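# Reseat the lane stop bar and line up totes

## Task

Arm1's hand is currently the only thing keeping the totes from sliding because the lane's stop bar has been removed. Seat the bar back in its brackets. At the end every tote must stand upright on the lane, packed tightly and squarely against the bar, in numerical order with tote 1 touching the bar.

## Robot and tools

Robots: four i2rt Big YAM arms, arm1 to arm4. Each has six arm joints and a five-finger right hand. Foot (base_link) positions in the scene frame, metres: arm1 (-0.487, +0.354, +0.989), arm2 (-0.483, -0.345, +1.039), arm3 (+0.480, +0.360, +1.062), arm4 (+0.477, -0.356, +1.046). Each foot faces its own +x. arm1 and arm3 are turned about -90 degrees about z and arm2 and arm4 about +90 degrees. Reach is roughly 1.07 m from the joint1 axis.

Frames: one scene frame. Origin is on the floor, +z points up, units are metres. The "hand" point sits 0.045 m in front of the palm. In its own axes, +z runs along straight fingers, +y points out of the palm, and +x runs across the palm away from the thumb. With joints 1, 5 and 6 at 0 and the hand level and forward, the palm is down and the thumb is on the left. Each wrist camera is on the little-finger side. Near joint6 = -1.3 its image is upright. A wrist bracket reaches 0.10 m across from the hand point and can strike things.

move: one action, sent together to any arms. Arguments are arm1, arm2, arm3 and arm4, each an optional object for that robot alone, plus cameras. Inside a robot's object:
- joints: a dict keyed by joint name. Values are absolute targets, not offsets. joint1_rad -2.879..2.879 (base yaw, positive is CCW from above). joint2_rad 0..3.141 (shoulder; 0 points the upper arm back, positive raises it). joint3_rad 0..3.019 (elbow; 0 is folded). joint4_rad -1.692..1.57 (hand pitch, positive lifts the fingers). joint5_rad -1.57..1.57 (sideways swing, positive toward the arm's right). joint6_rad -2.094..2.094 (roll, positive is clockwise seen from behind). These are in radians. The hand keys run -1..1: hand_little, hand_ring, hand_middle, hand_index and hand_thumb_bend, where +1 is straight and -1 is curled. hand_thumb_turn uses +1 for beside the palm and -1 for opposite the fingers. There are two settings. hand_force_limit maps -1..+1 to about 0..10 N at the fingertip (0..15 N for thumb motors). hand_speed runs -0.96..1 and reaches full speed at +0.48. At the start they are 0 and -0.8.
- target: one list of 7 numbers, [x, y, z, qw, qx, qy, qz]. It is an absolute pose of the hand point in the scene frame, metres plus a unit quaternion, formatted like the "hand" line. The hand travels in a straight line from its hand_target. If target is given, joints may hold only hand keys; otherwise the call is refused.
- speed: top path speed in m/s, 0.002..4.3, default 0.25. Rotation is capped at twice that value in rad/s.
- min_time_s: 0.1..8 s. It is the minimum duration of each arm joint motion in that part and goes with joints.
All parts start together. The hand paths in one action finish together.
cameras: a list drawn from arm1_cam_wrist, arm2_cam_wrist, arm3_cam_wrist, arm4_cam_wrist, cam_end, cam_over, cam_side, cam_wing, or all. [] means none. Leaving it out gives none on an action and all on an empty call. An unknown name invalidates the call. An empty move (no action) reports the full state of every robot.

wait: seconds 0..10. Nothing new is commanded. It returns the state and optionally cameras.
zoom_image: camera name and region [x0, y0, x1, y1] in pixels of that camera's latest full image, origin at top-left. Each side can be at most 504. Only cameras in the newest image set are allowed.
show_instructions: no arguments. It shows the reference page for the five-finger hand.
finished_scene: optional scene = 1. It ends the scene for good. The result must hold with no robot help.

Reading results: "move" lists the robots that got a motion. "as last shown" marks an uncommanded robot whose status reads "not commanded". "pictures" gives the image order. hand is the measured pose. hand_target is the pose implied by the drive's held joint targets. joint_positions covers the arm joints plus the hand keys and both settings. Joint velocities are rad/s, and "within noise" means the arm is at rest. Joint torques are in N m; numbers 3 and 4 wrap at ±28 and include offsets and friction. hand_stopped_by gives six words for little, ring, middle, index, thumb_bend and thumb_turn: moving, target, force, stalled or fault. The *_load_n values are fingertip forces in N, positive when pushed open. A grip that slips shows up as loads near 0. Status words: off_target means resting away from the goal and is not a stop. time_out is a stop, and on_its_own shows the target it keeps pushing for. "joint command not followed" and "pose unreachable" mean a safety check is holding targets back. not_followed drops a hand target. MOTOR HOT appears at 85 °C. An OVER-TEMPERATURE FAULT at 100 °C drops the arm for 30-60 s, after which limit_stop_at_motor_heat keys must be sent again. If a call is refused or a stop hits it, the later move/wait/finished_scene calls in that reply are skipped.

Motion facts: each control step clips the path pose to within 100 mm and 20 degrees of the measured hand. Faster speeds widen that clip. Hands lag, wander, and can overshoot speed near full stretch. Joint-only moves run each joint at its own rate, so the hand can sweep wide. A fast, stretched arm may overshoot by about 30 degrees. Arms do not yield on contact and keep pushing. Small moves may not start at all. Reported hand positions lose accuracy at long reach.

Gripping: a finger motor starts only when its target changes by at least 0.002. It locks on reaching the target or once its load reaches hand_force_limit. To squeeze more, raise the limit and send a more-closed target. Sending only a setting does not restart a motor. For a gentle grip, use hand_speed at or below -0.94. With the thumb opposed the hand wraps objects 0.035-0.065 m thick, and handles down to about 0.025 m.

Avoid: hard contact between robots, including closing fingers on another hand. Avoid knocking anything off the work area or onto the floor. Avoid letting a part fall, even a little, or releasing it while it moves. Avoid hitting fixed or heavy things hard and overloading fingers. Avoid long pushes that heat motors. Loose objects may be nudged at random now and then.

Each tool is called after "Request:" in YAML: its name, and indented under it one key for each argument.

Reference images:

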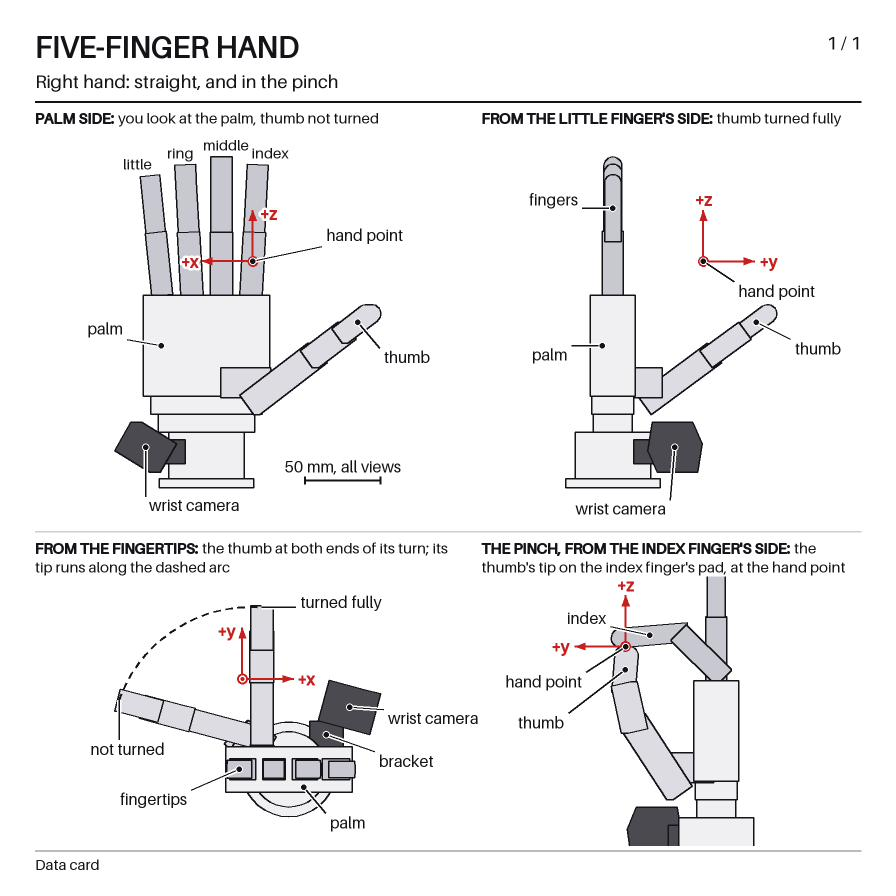

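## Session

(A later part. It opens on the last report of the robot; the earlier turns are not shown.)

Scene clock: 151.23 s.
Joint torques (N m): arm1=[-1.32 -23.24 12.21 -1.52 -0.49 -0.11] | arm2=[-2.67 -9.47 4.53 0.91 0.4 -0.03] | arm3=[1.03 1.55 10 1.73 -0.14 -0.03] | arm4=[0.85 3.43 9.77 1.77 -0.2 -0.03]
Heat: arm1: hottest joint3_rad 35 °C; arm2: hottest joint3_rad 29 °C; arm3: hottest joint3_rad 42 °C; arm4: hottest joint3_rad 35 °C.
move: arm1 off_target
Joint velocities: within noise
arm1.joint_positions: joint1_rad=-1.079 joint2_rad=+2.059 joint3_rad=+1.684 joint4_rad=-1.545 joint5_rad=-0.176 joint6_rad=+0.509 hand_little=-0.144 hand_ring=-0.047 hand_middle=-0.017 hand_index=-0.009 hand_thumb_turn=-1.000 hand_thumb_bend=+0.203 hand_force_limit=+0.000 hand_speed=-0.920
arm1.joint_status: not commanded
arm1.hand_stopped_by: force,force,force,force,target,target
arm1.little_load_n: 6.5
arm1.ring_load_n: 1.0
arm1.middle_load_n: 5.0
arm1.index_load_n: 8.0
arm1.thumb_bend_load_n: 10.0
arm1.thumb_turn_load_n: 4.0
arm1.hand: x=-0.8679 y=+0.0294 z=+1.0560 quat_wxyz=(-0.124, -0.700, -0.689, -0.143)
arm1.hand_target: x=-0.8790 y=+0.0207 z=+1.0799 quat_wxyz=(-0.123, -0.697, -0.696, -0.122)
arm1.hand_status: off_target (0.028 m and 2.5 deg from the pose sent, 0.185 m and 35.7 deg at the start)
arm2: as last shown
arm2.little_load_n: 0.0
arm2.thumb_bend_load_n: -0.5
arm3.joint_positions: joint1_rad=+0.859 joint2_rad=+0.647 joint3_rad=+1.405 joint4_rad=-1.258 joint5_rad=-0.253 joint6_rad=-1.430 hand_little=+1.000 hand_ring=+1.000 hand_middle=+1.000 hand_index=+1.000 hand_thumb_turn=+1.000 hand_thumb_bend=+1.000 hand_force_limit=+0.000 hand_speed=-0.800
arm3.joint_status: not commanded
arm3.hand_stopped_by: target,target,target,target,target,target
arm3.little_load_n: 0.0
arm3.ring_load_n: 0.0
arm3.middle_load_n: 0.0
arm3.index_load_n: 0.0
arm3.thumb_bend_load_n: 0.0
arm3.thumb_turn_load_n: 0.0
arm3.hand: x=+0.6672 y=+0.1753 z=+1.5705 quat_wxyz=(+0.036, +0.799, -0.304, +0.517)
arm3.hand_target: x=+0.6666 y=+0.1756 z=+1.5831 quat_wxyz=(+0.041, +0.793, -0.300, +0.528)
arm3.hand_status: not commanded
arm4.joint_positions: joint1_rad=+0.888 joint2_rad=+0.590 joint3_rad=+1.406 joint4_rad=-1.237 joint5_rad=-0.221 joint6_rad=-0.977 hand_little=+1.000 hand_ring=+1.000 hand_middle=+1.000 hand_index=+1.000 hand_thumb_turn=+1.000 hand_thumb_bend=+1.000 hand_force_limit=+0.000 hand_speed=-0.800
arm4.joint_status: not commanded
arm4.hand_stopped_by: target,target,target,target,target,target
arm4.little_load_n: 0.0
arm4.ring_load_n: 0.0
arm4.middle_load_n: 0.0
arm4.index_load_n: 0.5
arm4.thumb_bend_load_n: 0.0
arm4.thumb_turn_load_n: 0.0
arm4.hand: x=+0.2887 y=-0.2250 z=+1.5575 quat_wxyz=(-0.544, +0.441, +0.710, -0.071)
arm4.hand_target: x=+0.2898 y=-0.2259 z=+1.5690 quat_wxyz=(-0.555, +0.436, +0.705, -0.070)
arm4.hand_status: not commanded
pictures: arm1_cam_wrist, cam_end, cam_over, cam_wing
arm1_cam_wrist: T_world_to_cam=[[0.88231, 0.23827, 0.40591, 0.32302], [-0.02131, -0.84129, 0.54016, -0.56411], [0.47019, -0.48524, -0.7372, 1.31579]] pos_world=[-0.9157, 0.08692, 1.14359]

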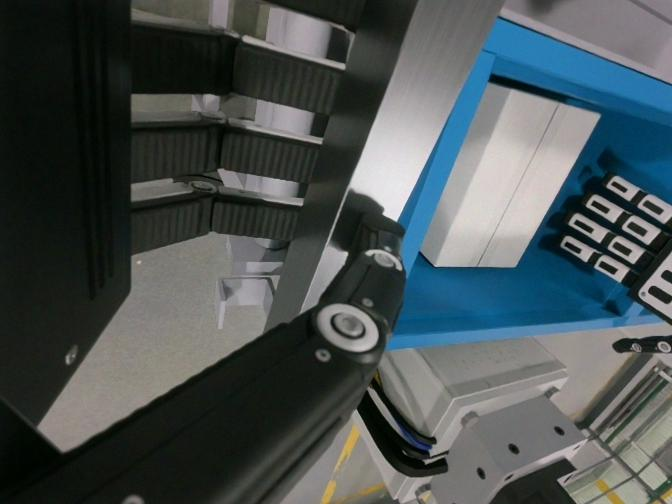

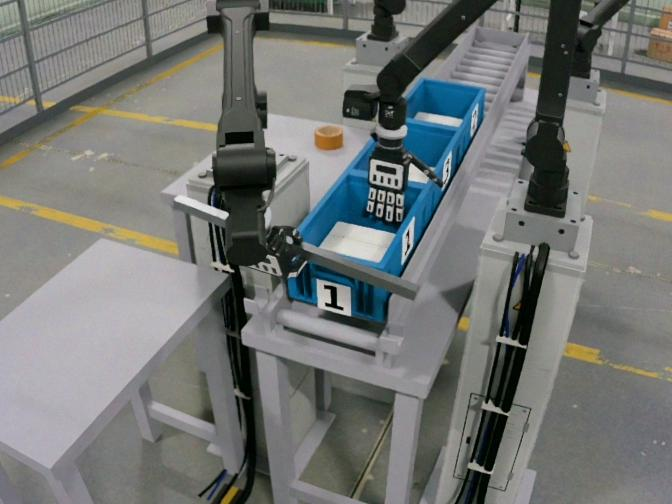

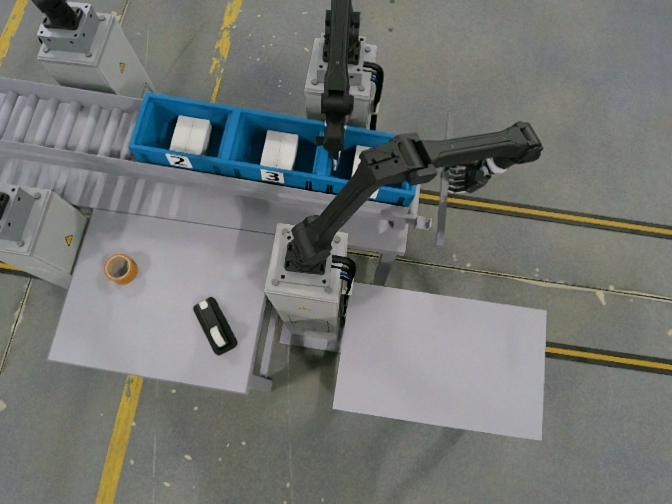

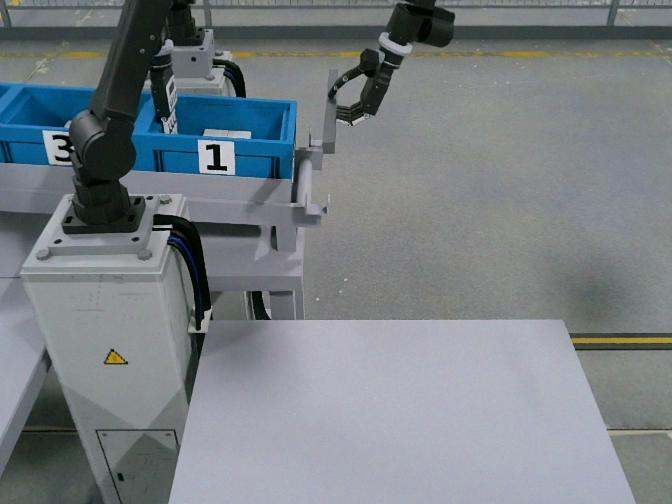

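Request:
move:
  arm1: {"target": [-0.855, -0.029, 1.02, -0.1745, -0.6783, -0.7103, -0.0713], "speed": 0.12}
  cameras: ["arm1_cam_wrist", "cam_wing", "cam_end", "cam_over"]

Request:
zoom_image:
  camera: "cam_over"
  region: [390, 90, 560, 260]

Request:
zoom_image:
  camera: "cam_wing"
  region: [270, 20, 450, 230]

Request:
zoom_image:
  camera: "cam_end"
  region: [160, 180, 430, 380]

Scene clock: 160.73 s.
Joint torques (N m): arm1=[-0.03 -25.23 8.12 -0.47 -0.89 0] | arm2=[-2.26 -9.64 4.66 0.81 0.41 0] | arm3=[1.26 1.44 10.02 1.81 -0.13 -0.04] | arm4=[1.49 3.72 9.83 1.8 -0.17 0]
Heat: arm1: hottest joint3_rad 36 °C; arm2: hottest joint3_rad 29 °C; arm3: hottest joint3_rad 42 °C; arm4: hottest joint3_rad 35 °C.
move: arm1 off_target
Joint velocities: within noise
arm1.joint_positions: joint1_rad=-1.023 joint2_rad=+2.109 joint3_rad=+1.613 joint4_rad=-1.333 joint5_rad=-0.306 joint6_rad=+0.506 hand_little=-0.144 hand_ring=-0.047 hand_middle=-0.017 hand_index=-0.009 hand_thumb_turn=-1.000 hand_thumb_bend=+0.203 hand_force_limit=+0.000 hand_speed=-0.920
arm1.joint_status: not commanded
arm1.hand_stopped_by: force,force,force,force,target,target
arm1.little_load_n: 7.0
arm1.ring_load_n: 1.0
arm1.middle_load_n: 5.0
arm1.index_load_n: 8.0
arm1.thumb_bend_load_n: 10.0
arm1.thumb_turn_load_n: 3.5
arm1.hand: x=-0.8533 y=-0.0212 z=+1.0040 quat_wxyz=(-0.172, -0.682, -0.706, -0.087)
arm1.hand_target: x=-0.8547 y=-0.0288 z=+1.0198 quat_wxyz=(-0.175, -0.678, -0.710, -0.071)
arm1.hand_status: off_target (0.018 m and 1.9 deg from the pose sent, 0.070 m and 10.6 deg at the start)
arm2, arm3, arm4: as last shown
arm2.thumb_bend_load_n: 0.0
arm3.index_load_n: -0.5
arm4.index_load_n: 0.0
pictures: arm1_cam_wrist, cam_end, cam_over, cam_wing
arm1_cam_wrist: T_world_to_cam=[[0.881, 0.31569, 0.35238, 0.39752], [0.00302, -0.74856, 0.66306, -0.679], [0.4731, -0.5831, -0.66044, 1.16937]] pos_world=[-0.90139, 0.04808, 1.08243]

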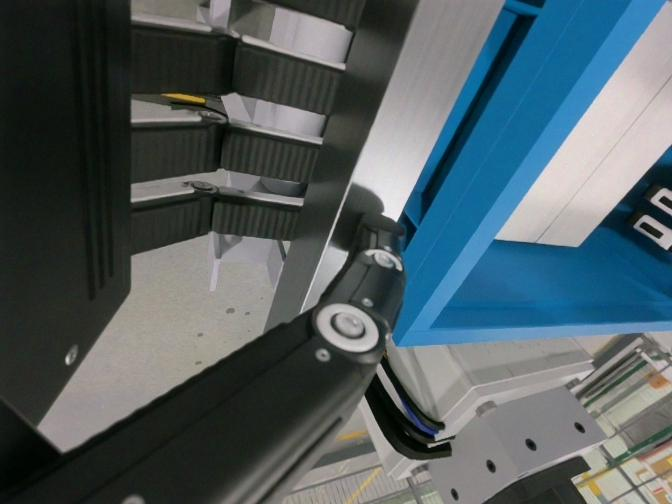

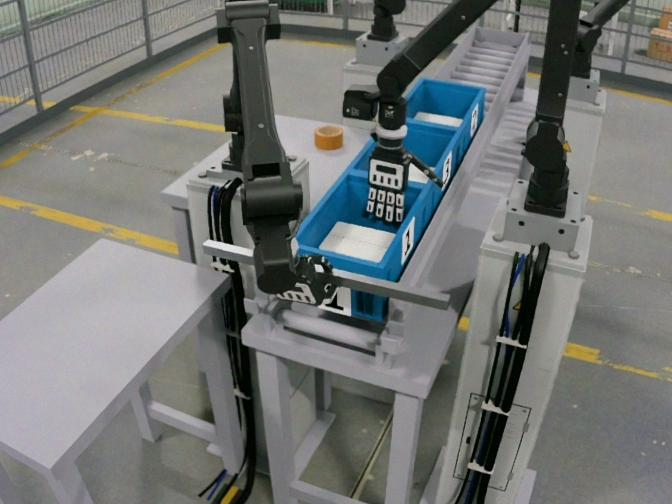

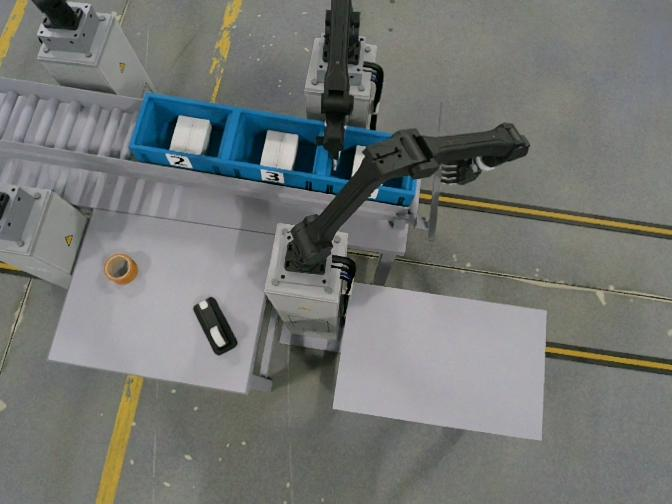

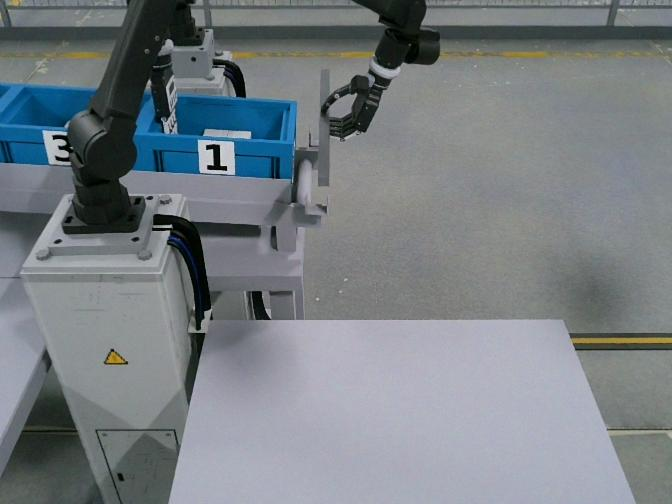

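Scaled by 2.965 from the camera's image (finer frame: 960x720).

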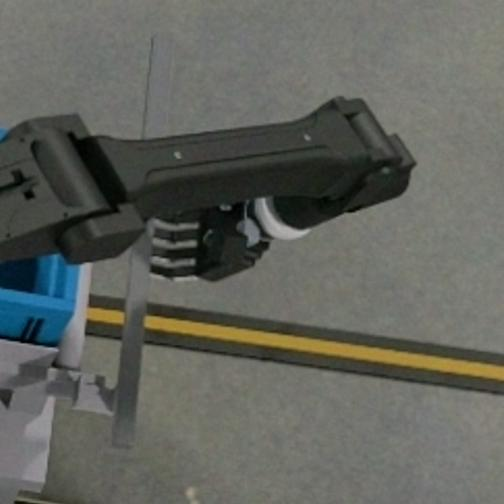

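Scaled by 2.400 from the camera's image (finer frame: 960x720).

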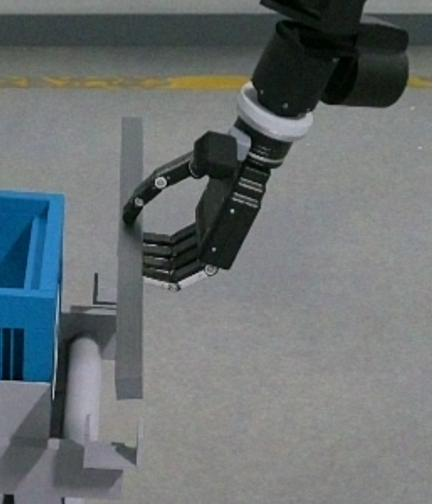

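Scaled by 1.867 from the camera's image (finer frame: 960x720).

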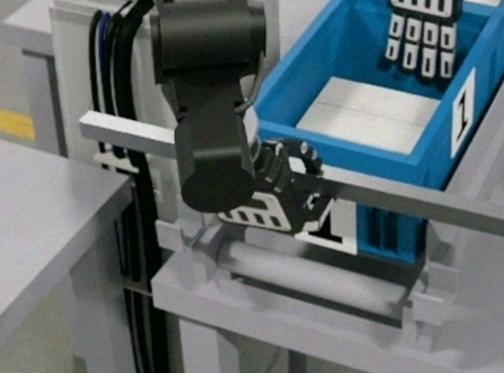

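Request:
move:
  arm1: {"target": [-0.840, -0.032, 0.955, -0.1745, -0.6783, -0.7103, -0.0713], "speed": 0.1}
  cameras: ["arm1_cam_wrist", "cam_wing", "cam_end", "cam_over"]

Request:
zoom_image:
  camera: "cam_over"
  region: [390, 90, 560, 260]

Request:
zoom_image:
  camera: "cam_wing"
  region: [270, 60, 400, 230]

Request:
zoom_image:
  camera: "cam_end"
  region: [200, 220, 480, 380]

Scene clock: 165.37 s.
Joint torques (N m): arm1=[-0.15 -24.35 7.25 -0.43 -0.88 0.14] | arm2=[-2.37 -9.29 4.53 0.88 0.41 -0.01] | arm3=[1.32 1.79 10.03 1.76 -0.13 -0.05] | arm4=[1.38 3.78 9.78 1.92 -0.17 -0.06]
Heat: arm1: hottest joint3_rad 36 °C; arm2: hottest joint3_rad 29 °C; arm3: hottest joint3_rad 42 °C; arm4: hottest joint3_rad 35 °C.
move: arm1 off_target
Joint velocities: within noise
arm1.joint_positions: joint1_rad=-1.009 joint2_rad=+2.168 joint3_rad=+1.527 joint4_rad=-1.177 joint5_rad=-0.310 joint6_rad=+0.512 hand_little=-0.144 hand_ring=-0.047 hand_middle=-0.017 hand_index=-0.009 hand_thumb_turn=-1.000 hand_thumb_bend=+0.203 hand_force_limit=+0.000 hand_speed=-0.920
arm1.joint_status: not commanded
arm1.hand_stopped_by: force,force,force,force,target,target
arm1.little_load_n: 7.0
arm1.ring_load_n: 1.0
arm1.middle_load_n: 5.0
arm1.index_load_n: 8.0
arm1.thumb_bend_load_n: 10.0
arm1.thumb_turn_load_n: 3.5
arm1.hand: x=-0.8396 y=-0.0207 z=+0.9412 quat_wxyz=(-0.172, -0.679, -0.709, -0.083)
arm1.hand_target: x=-0.8398 y=-0.0317 z=+0.9549 quat_wxyz=(-0.175, -0.678, -0.710, -0.072)
arm1.hand_status: off_target (0.018 m and 1.4 deg from the pose sent, 0.052 m and 1.9 deg at the start)
arm2, arm3, arm4: as last shown
arm2.middle_load_n: -0.5
arm2.thumb_bend_load_n: -0.5
arm3.index_load_n: 0.0
pictures: arm1_cam_wrist, cam_end, cam_over, cam_wing
arm1_cam_wrist: T_world_to_cam=[[0.8807, 0.32431, 0.34524, 0.41413], [0.01222, -0.74418, 0.66787, -0.63374], [0.47352, -0.58398, -0.65936, 1.12099]] pos_world=[-0.88779, 0.04871, 1.01941]

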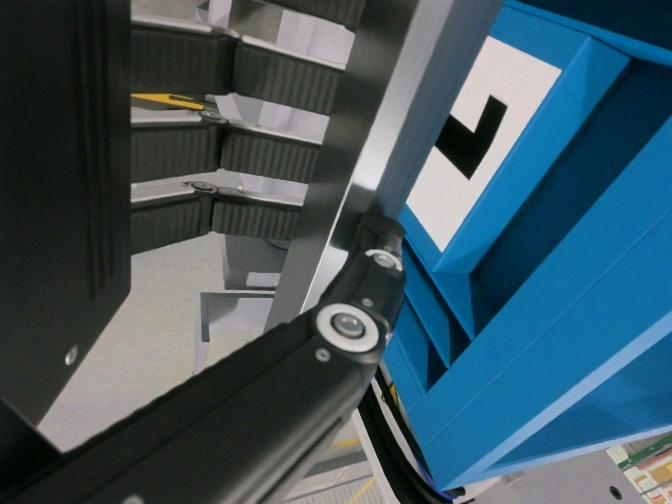

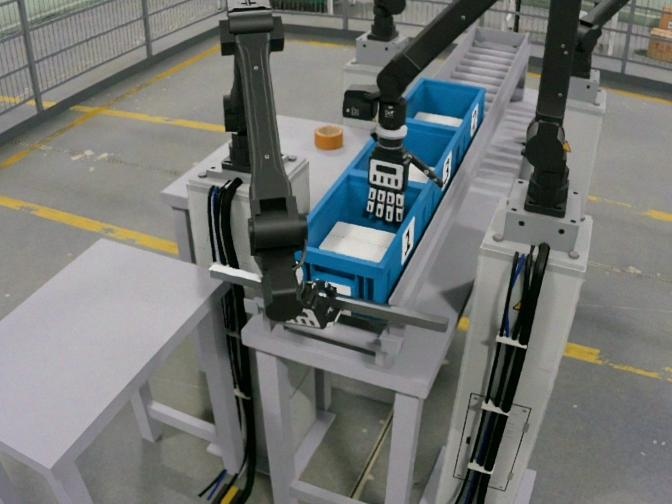

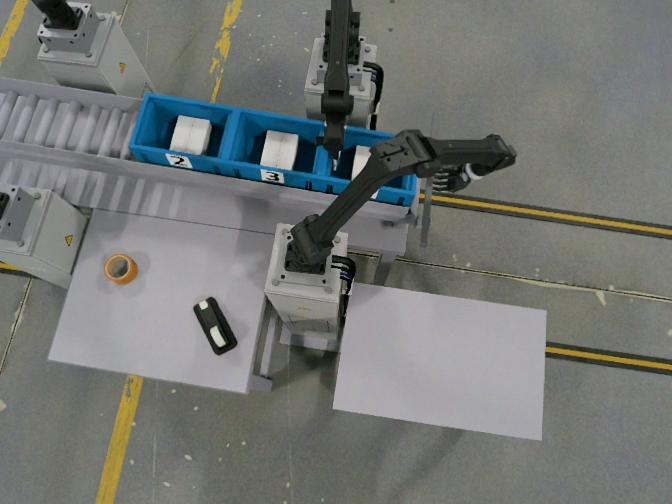

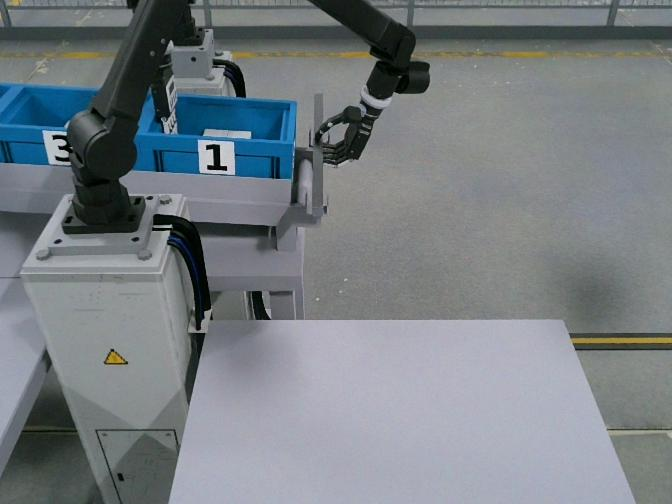

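Scaled by 2.965 from the camera's image (finer frame: 960x720).

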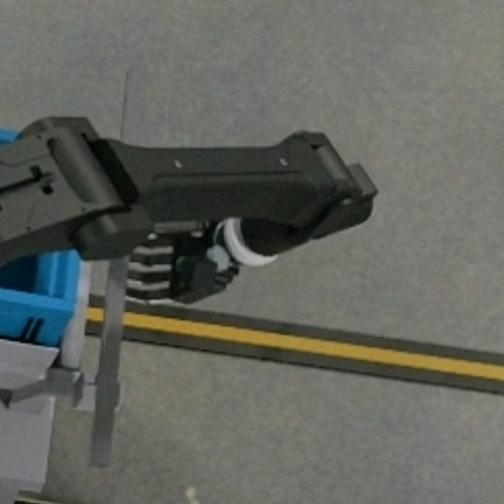

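Scaled by 2.965 from the camera's image (finer frame: 960x720).

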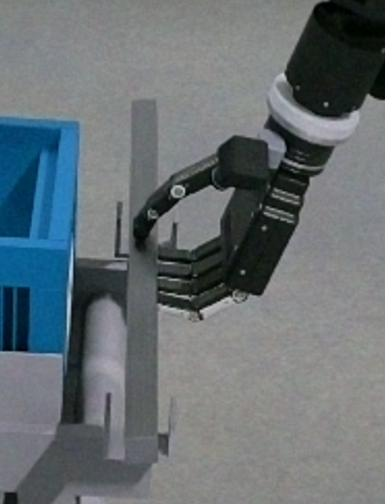

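Scaled by 1.800 from the camera's image (finer frame: 960x720).

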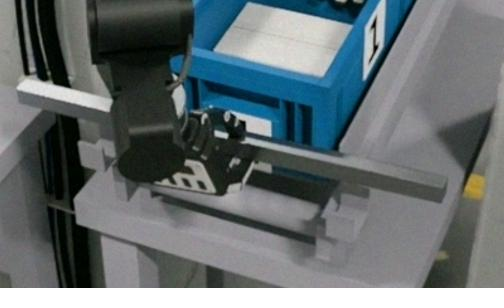

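Request:
move:
  arm1: {"target": [-0.840, -0.036, 0.918, -0.1703, -0.6845, -0.7051, -0.0751], "speed": 0.05}
  cameras: ["arm1_cam_wrist", "cam_wing", "cam_end", "cam_over"]

Request:
zoom_image:
  camera: "cam_over"
  region: [390, 90, 560, 260]

Request:
zoom_image:
  camera: "cam_wing"
  region: [270, 60, 400, 230]

Request:
zoom_image:
  camera: "cam_end"
  region: [200, 220, 480, 380]

Scene clock: 171.20 s.
Joint torques (N m): arm1=[-0.03 -24 6.8 -0.39 -0.73 0.15] | arm2=[-2.55 -9.58 4.55 0.87 0.39 0.01] | arm3=[1.26 1.61 9.99 1.83 -0.13 -0.04] | arm4=[0.26 3.55 9.91 1.98 -0.18 -0.09]
Heat: arm1: hottest joint3_rad 36 °C; arm2: hottest joint3_rad 29 °C; arm3: hottest joint3_rad 42 °C; arm4: hottest joint3_rad 35 °C.
move: arm1 off_target
Joint velocities: within noise
arm1.joint_positions: joint1_rad=-1.003 joint2_rad=+2.224 joint3_rad=+1.527 joint4_rad=-1.114 joint5_rad=-0.308 joint6_rad=+0.537 hand_little=-0.144 hand_ring=-0.047 hand_middle=-0.017 hand_index=-0.009 hand_thumb_turn=-1.000 hand_thumb_bend=+0.203 hand_force_limit=+0.000 hand_speed=-0.920
arm1.joint_status: not commanded
arm1.hand_stopped_by: force,force,force,force,target,target
arm1.little_load_n: 7.0
arm1.ring_load_n: 1.0
arm1.middle_load_n: 5.0
arm1.index_load_n: 8.0
arm1.thumb_bend_load_n: 10.5
arm1.thumb_turn_load_n: 3.5
arm1.hand: x=-0.8413 y=-0.0258 z=+0.9080 quat_wxyz=(-0.169, -0.685, -0.704, -0.082)
arm1.hand_target: x=-0.8398 y=-0.0359 z=+0.9180 quat_wxyz=(-0.170, -0.684, -0.705, -0.075)
arm1.hand_status: off_target (0.014 m and 0.8 deg from the pose sent, 0.028 m and 1.2 deg at the start)
arm2, arm3, arm4: as last shown
arm2.middle_load_n: 0.0
arm2.thumb_bend_load_n: 0.0
arm3.index_load_n: 0.5
arm4.little_load_n: -0.5
pictures: arm1_cam_wrist, cam_end, cam_over, cam_wing
arm1_cam_wrist: T_world_to_cam=[[0.88754, 0.30786, 0.34277, 0.43627], [0.00343, -0.74836, 0.66328, -0.61865], [0.46072, -0.58751, -0.66526, 1.09148]] pos_world=[-0.88795, 0.04397, 0.98691]

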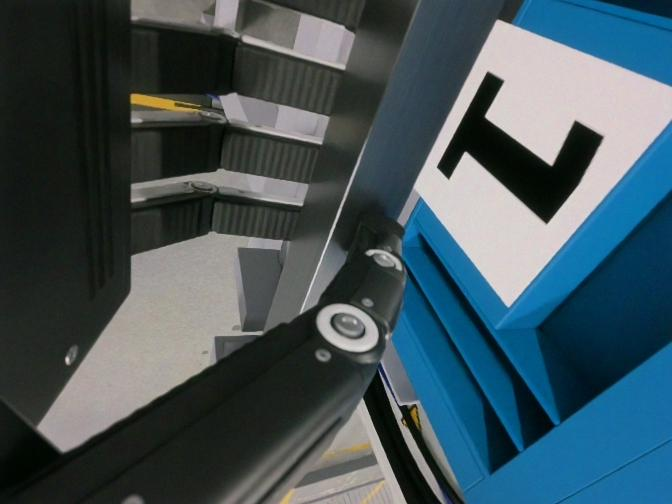

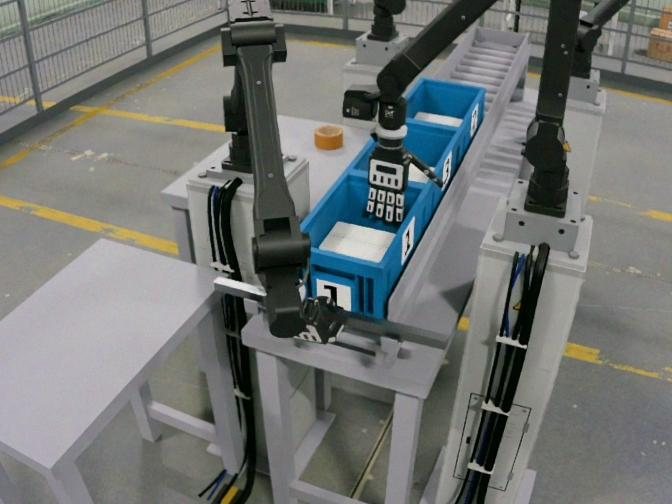

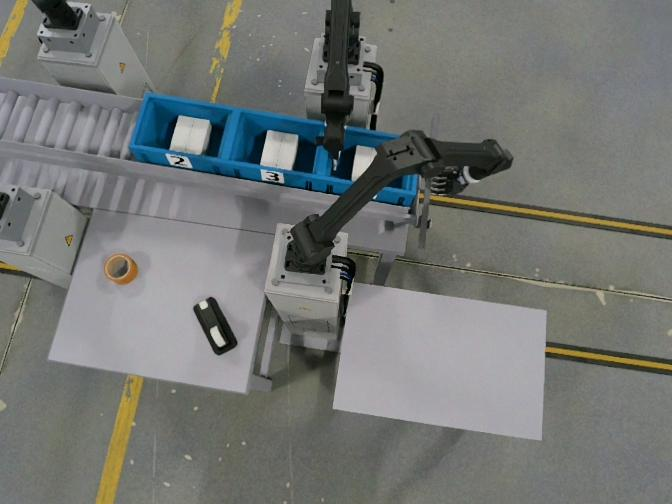

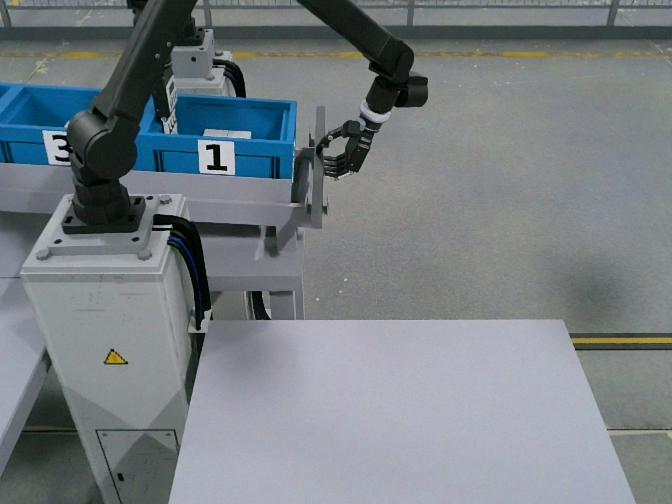

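Scaled by 2.965 from the camera's image (finer frame: 960x720).

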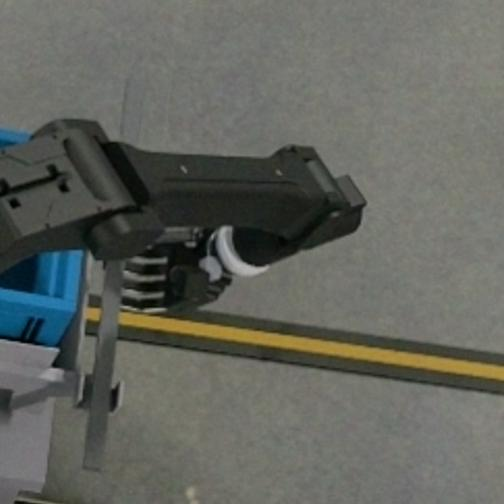

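Scaled by 2.965 from the camera's image (finer frame: 960x720).

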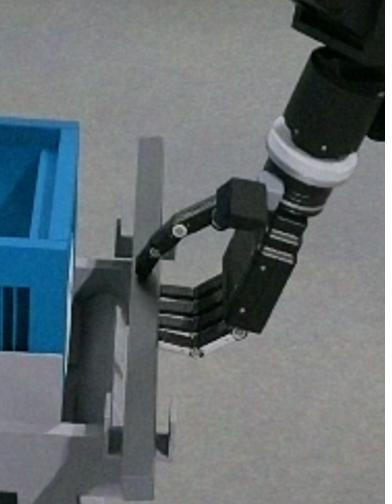

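Scaled by 1.800 from the camera's image (finer frame: 960x720).

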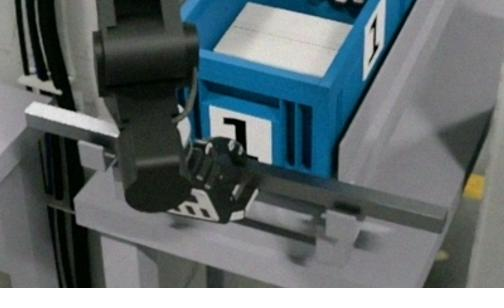

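Request:
move:
  arm1: {"target": [-0.840, -0.036, 0.898, -0.1703, -0.6845, -0.7051, -0.0751], "speed": 0.04}
  cameras: ["cam_wing", "cam_end", "arm1_cam_wrist"]

Request:
zoom_image:
  camera: "cam_wing"
  region: [270, 60, 400, 230]

Request:
zoom_image:
  camera: "cam_end"
  region: [200, 220, 480, 380]

Scene clock: 173.40 s.
Joint torques (N m): arm1=[0.03 -24.18 6.46 -0.36 -0.78 0.14] | arm2=[-2.49 -9.76 4.56 0.88 0.38 -0.01] | arm3=[1.2 1.55 9.98 1.81 -0.13 -0.03] | arm4=[0.5 3.25 9.8 1.74 -0.14 -0.04]
Heat: arm1: hottest joint3_rad 36 °C; arm2: hottest joint3_rad 29 °C; arm3: hottest joint3_rad 42 °C; arm4: hottest joint3_rad 35 °C.
move: arm1 off_target
Joint velocities: within noise
arm1.joint_positions: joint1_rad=-1.003 joint2_rad=+2.256 joint3_rad=+1.527 joint4_rad=-1.079 joint5_rad=-0.307 joint6_rad=+0.539 hand_little=-0.144 hand_ring=-0.047 hand_middle=-0.017 hand_index=-0.009 hand_thumb_turn=-1.000 hand_thumb_bend=+0.203 hand_force_limit=+0.000 hand_speed=-0.920
arm1.joint_status: not commanded
arm1.hand_stopped_by: force,force,force,force,target,target
arm1.little_load_n: 6.0
arm1.ring_load_n: 0.5
arm1.middle_load_n: 5.0
arm1.index_load_n: 9.0
arm1.thumb_bend_load_n: 10.0
arm1.thumb_turn_load_n: 4.0
arm1.hand: x=-0.8421 y=-0.0260 z=+0.8890 quat_wxyz=(-0.168, -0.686, -0.703, -0.081)
arm1.hand_target: x=-0.8399 y=-0.0358 z=+0.8980 quat_wxyz=(-0.170, -0.684, -0.705, -0.075)
arm1.hand_status: off_target (0.014 m and 0.8 deg from the pose sent, 0.014 m and 0.8 deg at the start)
arm2, arm3, arm4: as last shown
arm3.index_load_n: 0.0
arm4.little_load_n: 0.0
pictures: arm1_cam_wrist, cam_end, cam_wing
arm1_cam_wrist: T_world_to_cam=[[0.88868, 0.30634, 0.34117, 0.44585], [0.00359, -0.74869, 0.66292, -0.60569], [0.4585, -0.5879, -0.66644, 1.07827]] pos_world=[-0.88844, 0.04387, 0.96801]

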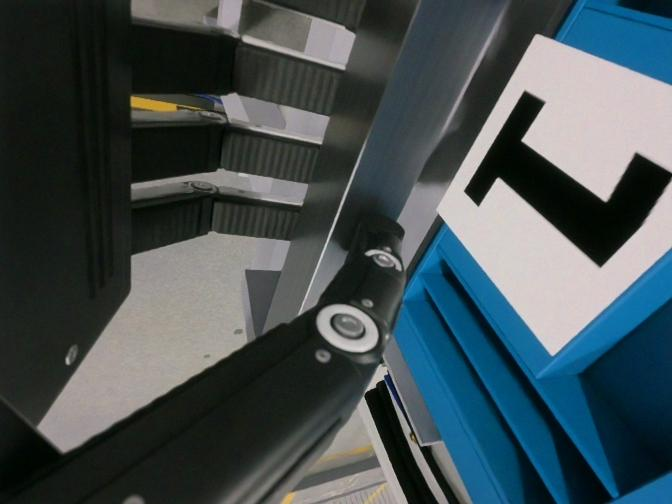

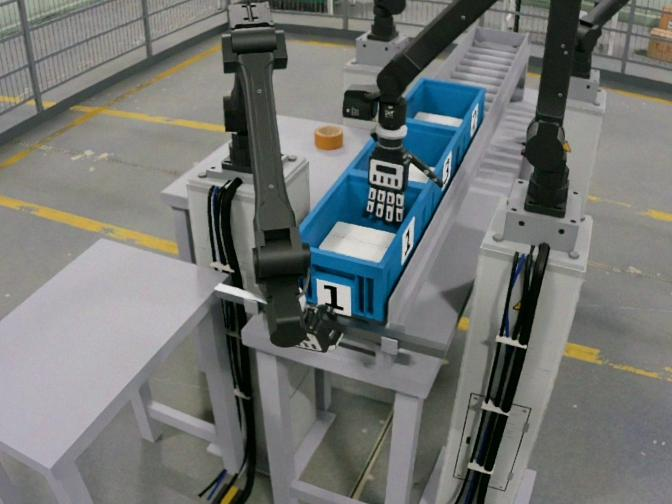

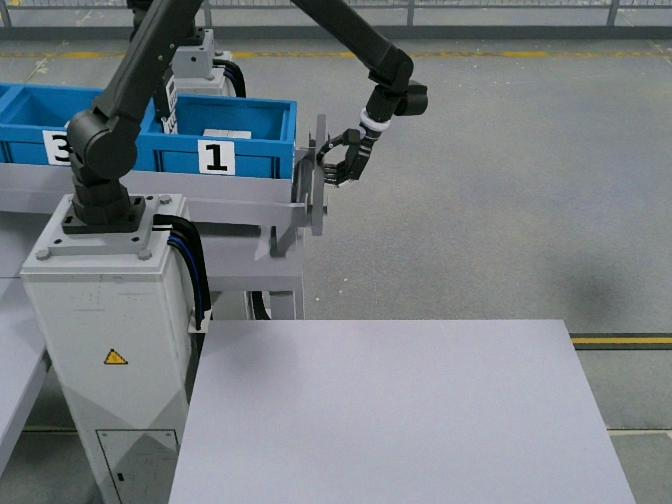

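Scaled by 2.965 from the camera's image (finer frame: 960x720).

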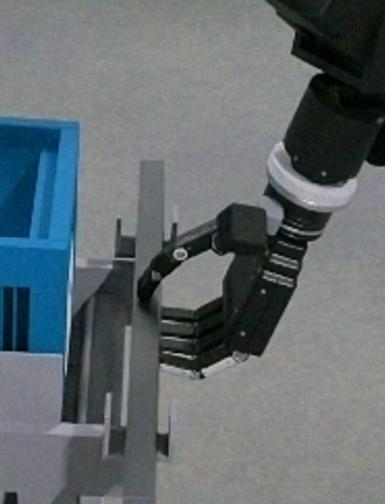

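Scaled by 1.800 from the camera's image (finer frame: 960x720).

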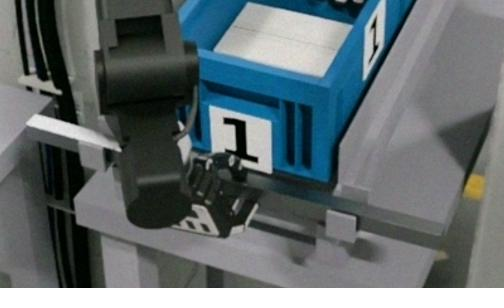

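Request:
zoom_image:
  camera: "cam_wing"
  region: [280, 170, 350, 250]

Request:
zoom_image:
  camera: "cam_wing"
  region: [280, 100, 350, 180]

Request:
zoom_image:
  camera: "cam_end"
  region: [350, 290, 470, 380]

Scaled by 6.300 from the camera's image (finer frame: 960x720).

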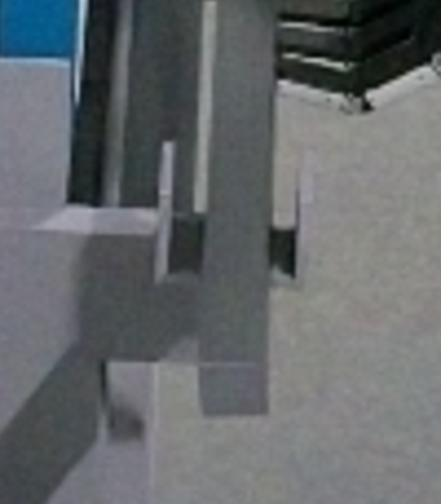

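Scaled by 6.300 from the camera's image (finer frame: 960x720).

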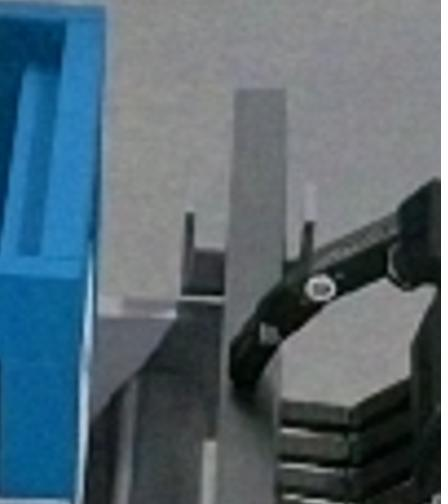

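Scaled by 4.200 from the camera's image (finer frame: 960x720).

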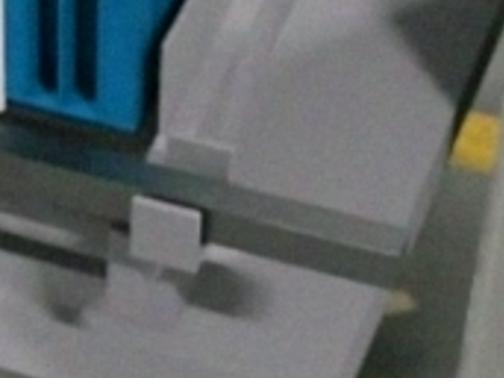

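Request:
move:
  arm1: {"target": [-0.840, -0.036, 0.892, -0.1703, -0.6845, -0.7051, -0.0751], "speed": 0.03}

Request:
move:
  arm1: {"target": [-0.840, -0.036, 0.888, -0.1703, -0.6845, -0.7051, -0.0751], "speed": 0.03}
  cameras: ["cam_wing", "cam_end", "cam_over"]

Request:
zoom_image:
  camera: "cam_wing"
  region: [280, 170, 350, 250]

Request:
zoom_image:
  camera: "cam_wing"
  region: [280, 100, 350, 180]

Scene clock: 177.17 s.
Joint torques (N m): arm1=[0.09 -23.41 6.45 -0.21 -0.78 0.11] | arm2=[-2.55 -9.35 4.53 0.9 0.37 -0.01] | arm3=[1.32 1.55 10.02 1.83 -0.15 -0.04] | arm4=[0.62 3.02 9.91 1.98 -0.17 0.01]
Heat: arm1: hottest joint3_rad 36 °C; arm2: hottest joint3_rad 29 °C; arm3: hottest joint3_rad 42 °C; arm4: hottest joint3_rad 35 °C.
move: arm1 off_target
Joint velocities: within noise
arm1.joint_positions: joint1_rad=-1.003 joint2_rad=+2.257 joint3_rad=+1.527 joint4_rad=-1.073 joint5_rad=-0.307 joint6_rad=+0.542 hand_little=-0.144 hand_ring=-0.047 hand_middle=-0.017 hand_index=-0.009 hand_thumb_turn=-1.000 hand_thumb_bend=+0.203 hand_force_limit=+0.000 hand_speed=-0.920
arm1.joint_status: not commanded
arm1.hand_stopped_by: force,force,force,force,target,target
arm1.little_load_n: 5.0
arm1.ring_load_n: 0.5
arm1.middle_load_n: 5.5
arm1.index_load_n: 10.0
arm1.thumb_bend_load_n: 9.5
arm1.thumb_turn_load_n: 4.5
arm1.hand: x=-0.8431 y=-0.0268 z=+0.8877 quat_wxyz=(-0.168, -0.687, -0.703, -0.079)
arm1.hand_target: x=-0.8398 y=-0.0358 z=+0.8920 quat_wxyz=(-0.170, -0.684, -0.705, -0.075)
arm1.hand_status: off_target (0.011 m and 0.7 deg from the pose sent, 0.011 m and 0.8 deg at the start)
arm2, arm3, arm4: as last shown
pictures: none

Scene clock: 178.13 s.
Joint torques (N m): arm1=[0.03 -22.95 6.45 -0.05 -0.82 0.11] | arm2=[-2.55 -9.41 4.53 0.83 0.4 0.02] | arm3=[1.38 1.55 10.02 1.8 -0.12 -0.04] | arm4=[0.97 2.84 10.04 1.88 -0.17 0.03]
Heat: arm1: hottest joint3_rad 36 °C; arm2: hottest joint3_rad 29 °C; arm3: hottest joint3_rad 42 °C; arm4: hottest joint3_rad 35 °C.
move: arm1 done
Joint velocities: within noise
arm1.joint_positions: joint1_rad=-1.003 joint2_rad=+2.259 joint3_rad=+1.527 joint4_rad=-1.071 joint5_rad=-0.306 joint6_rad=+0.542 hand_little=-0.144 hand_ring=-0.047 hand_middle=-0.017 hand_index=-0.009 hand_thumb_turn=-1.000 hand_thumb_bend=+0.203 hand_force_limit=+0.000 hand_speed=-0.920
arm1.joint_status: not commanded
arm1.hand_stopped_by: force,force,force,force,target,target
arm1.little_load_n: 4.0
arm1.ring_load_n: 0.0
arm1.middle_load_n: 5.0
arm1.index_load_n: 10.0
arm1.thumb_bend_load_n: 9.5
arm1.thumb_turn_load_n: 4.5
arm1.hand: x=-0.8433 y=-0.0268 z=+0.8867 quat_wxyz=(-0.167, -0.687, -0.703, -0.079)
arm1.hand_target: x=-0.8398 y=-0.0358 z=+0.8880 quat_wxyz=(-0.170, -0.684, -0.705, -0.075)
arm1.hand_status: done (0.010 m and 0.7 deg from the pose sent, 0.010 m and 0.7 deg at the start)
arm2.joint_positions: joint1_rad=+0.046 joint2_rad=+1.565 joint3_rad=+0.702 joint4_rad=-0.698 joint5_rad=-0.025 joint6_rad=-1.490 hand_little=+1.000 hand_ring=+1.000 hand_middle=+1.000 hand_index=+1.000 hand_thumb_turn=+1.000 hand_thumb_bend=+1.000 hand_force_limit=+0.000 hand_speed=-0.800
arm2.joint_status: not commanded
arm2.hand_stopped_by: target,target,target,target,target,target
arm2.little_load_n: 0.0
arm2.ring_load_n: 0.0
arm2.middle_load_n: 0.0
arm2.index_load_n: 0.0
arm2.thumb_bend_load_n: 0.0
arm2.thumb_turn_load_n: 0.5
arm2.hand: x=-0.4589 y=-0.0388 z=+0.9892 quat_wxyz=(-0.007, +0.702, +0.712, +0.000)
arm2.hand_target: x=-0.4494 y=-0.0442 z=+0.9842 quat_wxyz=(+0.000, +0.707, +0.707, +0.000)
arm2.hand_status: not commanded
arm3, arm4: as last shown
arm3.thumb_bend_load_n: -0.5
pictures: cam_end, cam_over, cam_wing

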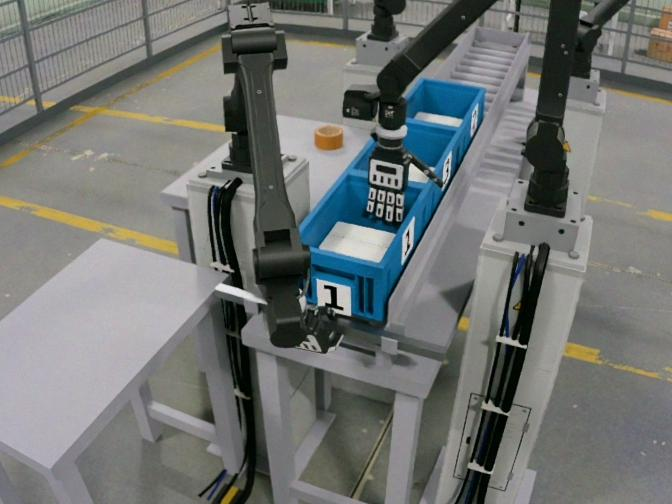

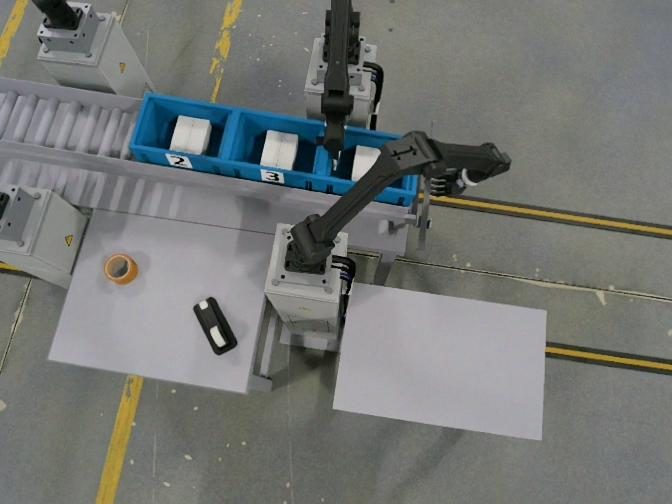

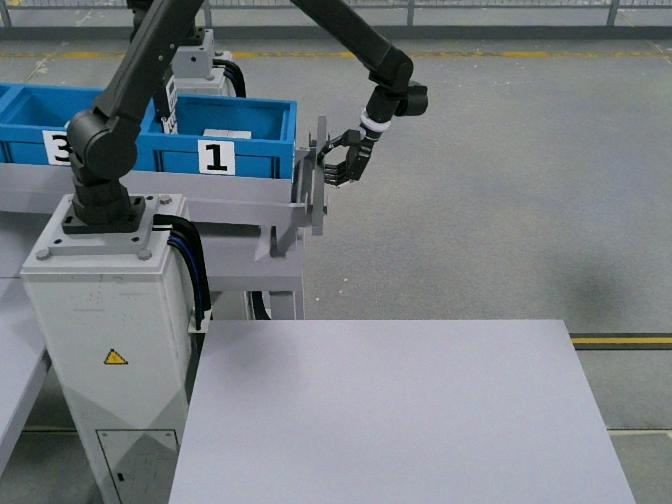

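Scaled by 6.300 from the camera's image (finer frame: 960x720).

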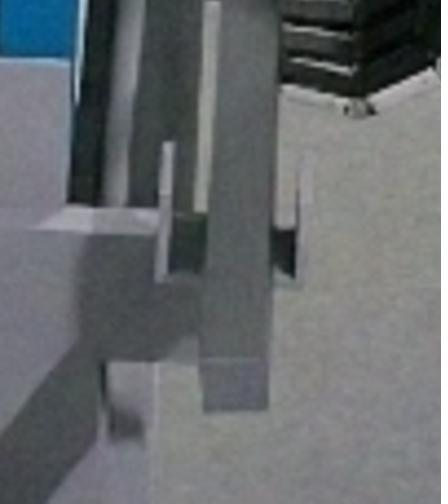

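Scaled by 6.300 from the camera's image (finer frame: 960x720).

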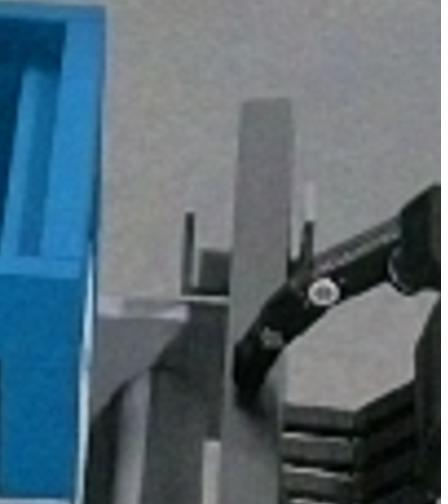

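Request:
zoom_image:
  camera: "cam_over"
  region: [400, 120, 460, 260]

Request:
zoom_image:
  camera: "cam_end"
  region: [340, 280, 460, 380]

Request:
zoom_image:
  camera: "cam_end"
  region: [200, 260, 340, 380]

Scaled by 3.600 from the camera's image (finer frame: 960x720).

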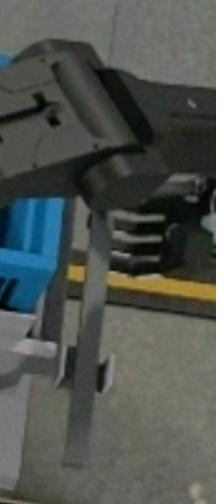

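Scaled by 4.200 from the camera's image (finer frame: 960x720).

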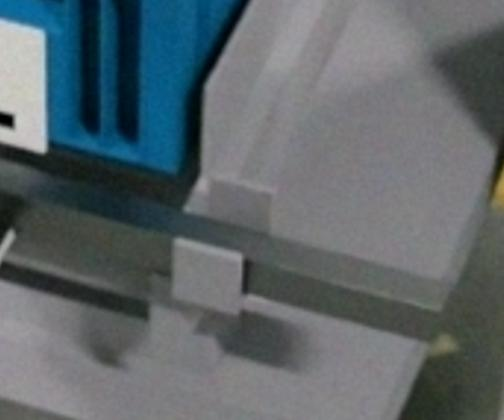

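Scaled by 3.600 from the camera's image (finer frame: 960x720).

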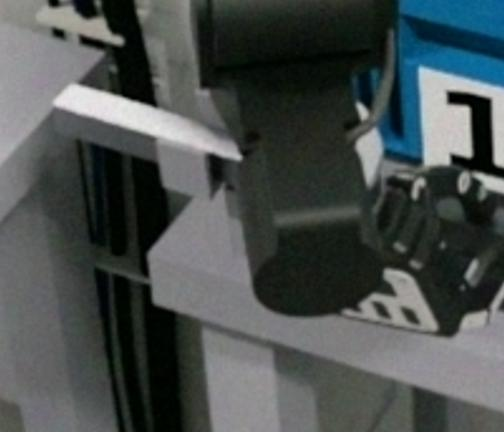

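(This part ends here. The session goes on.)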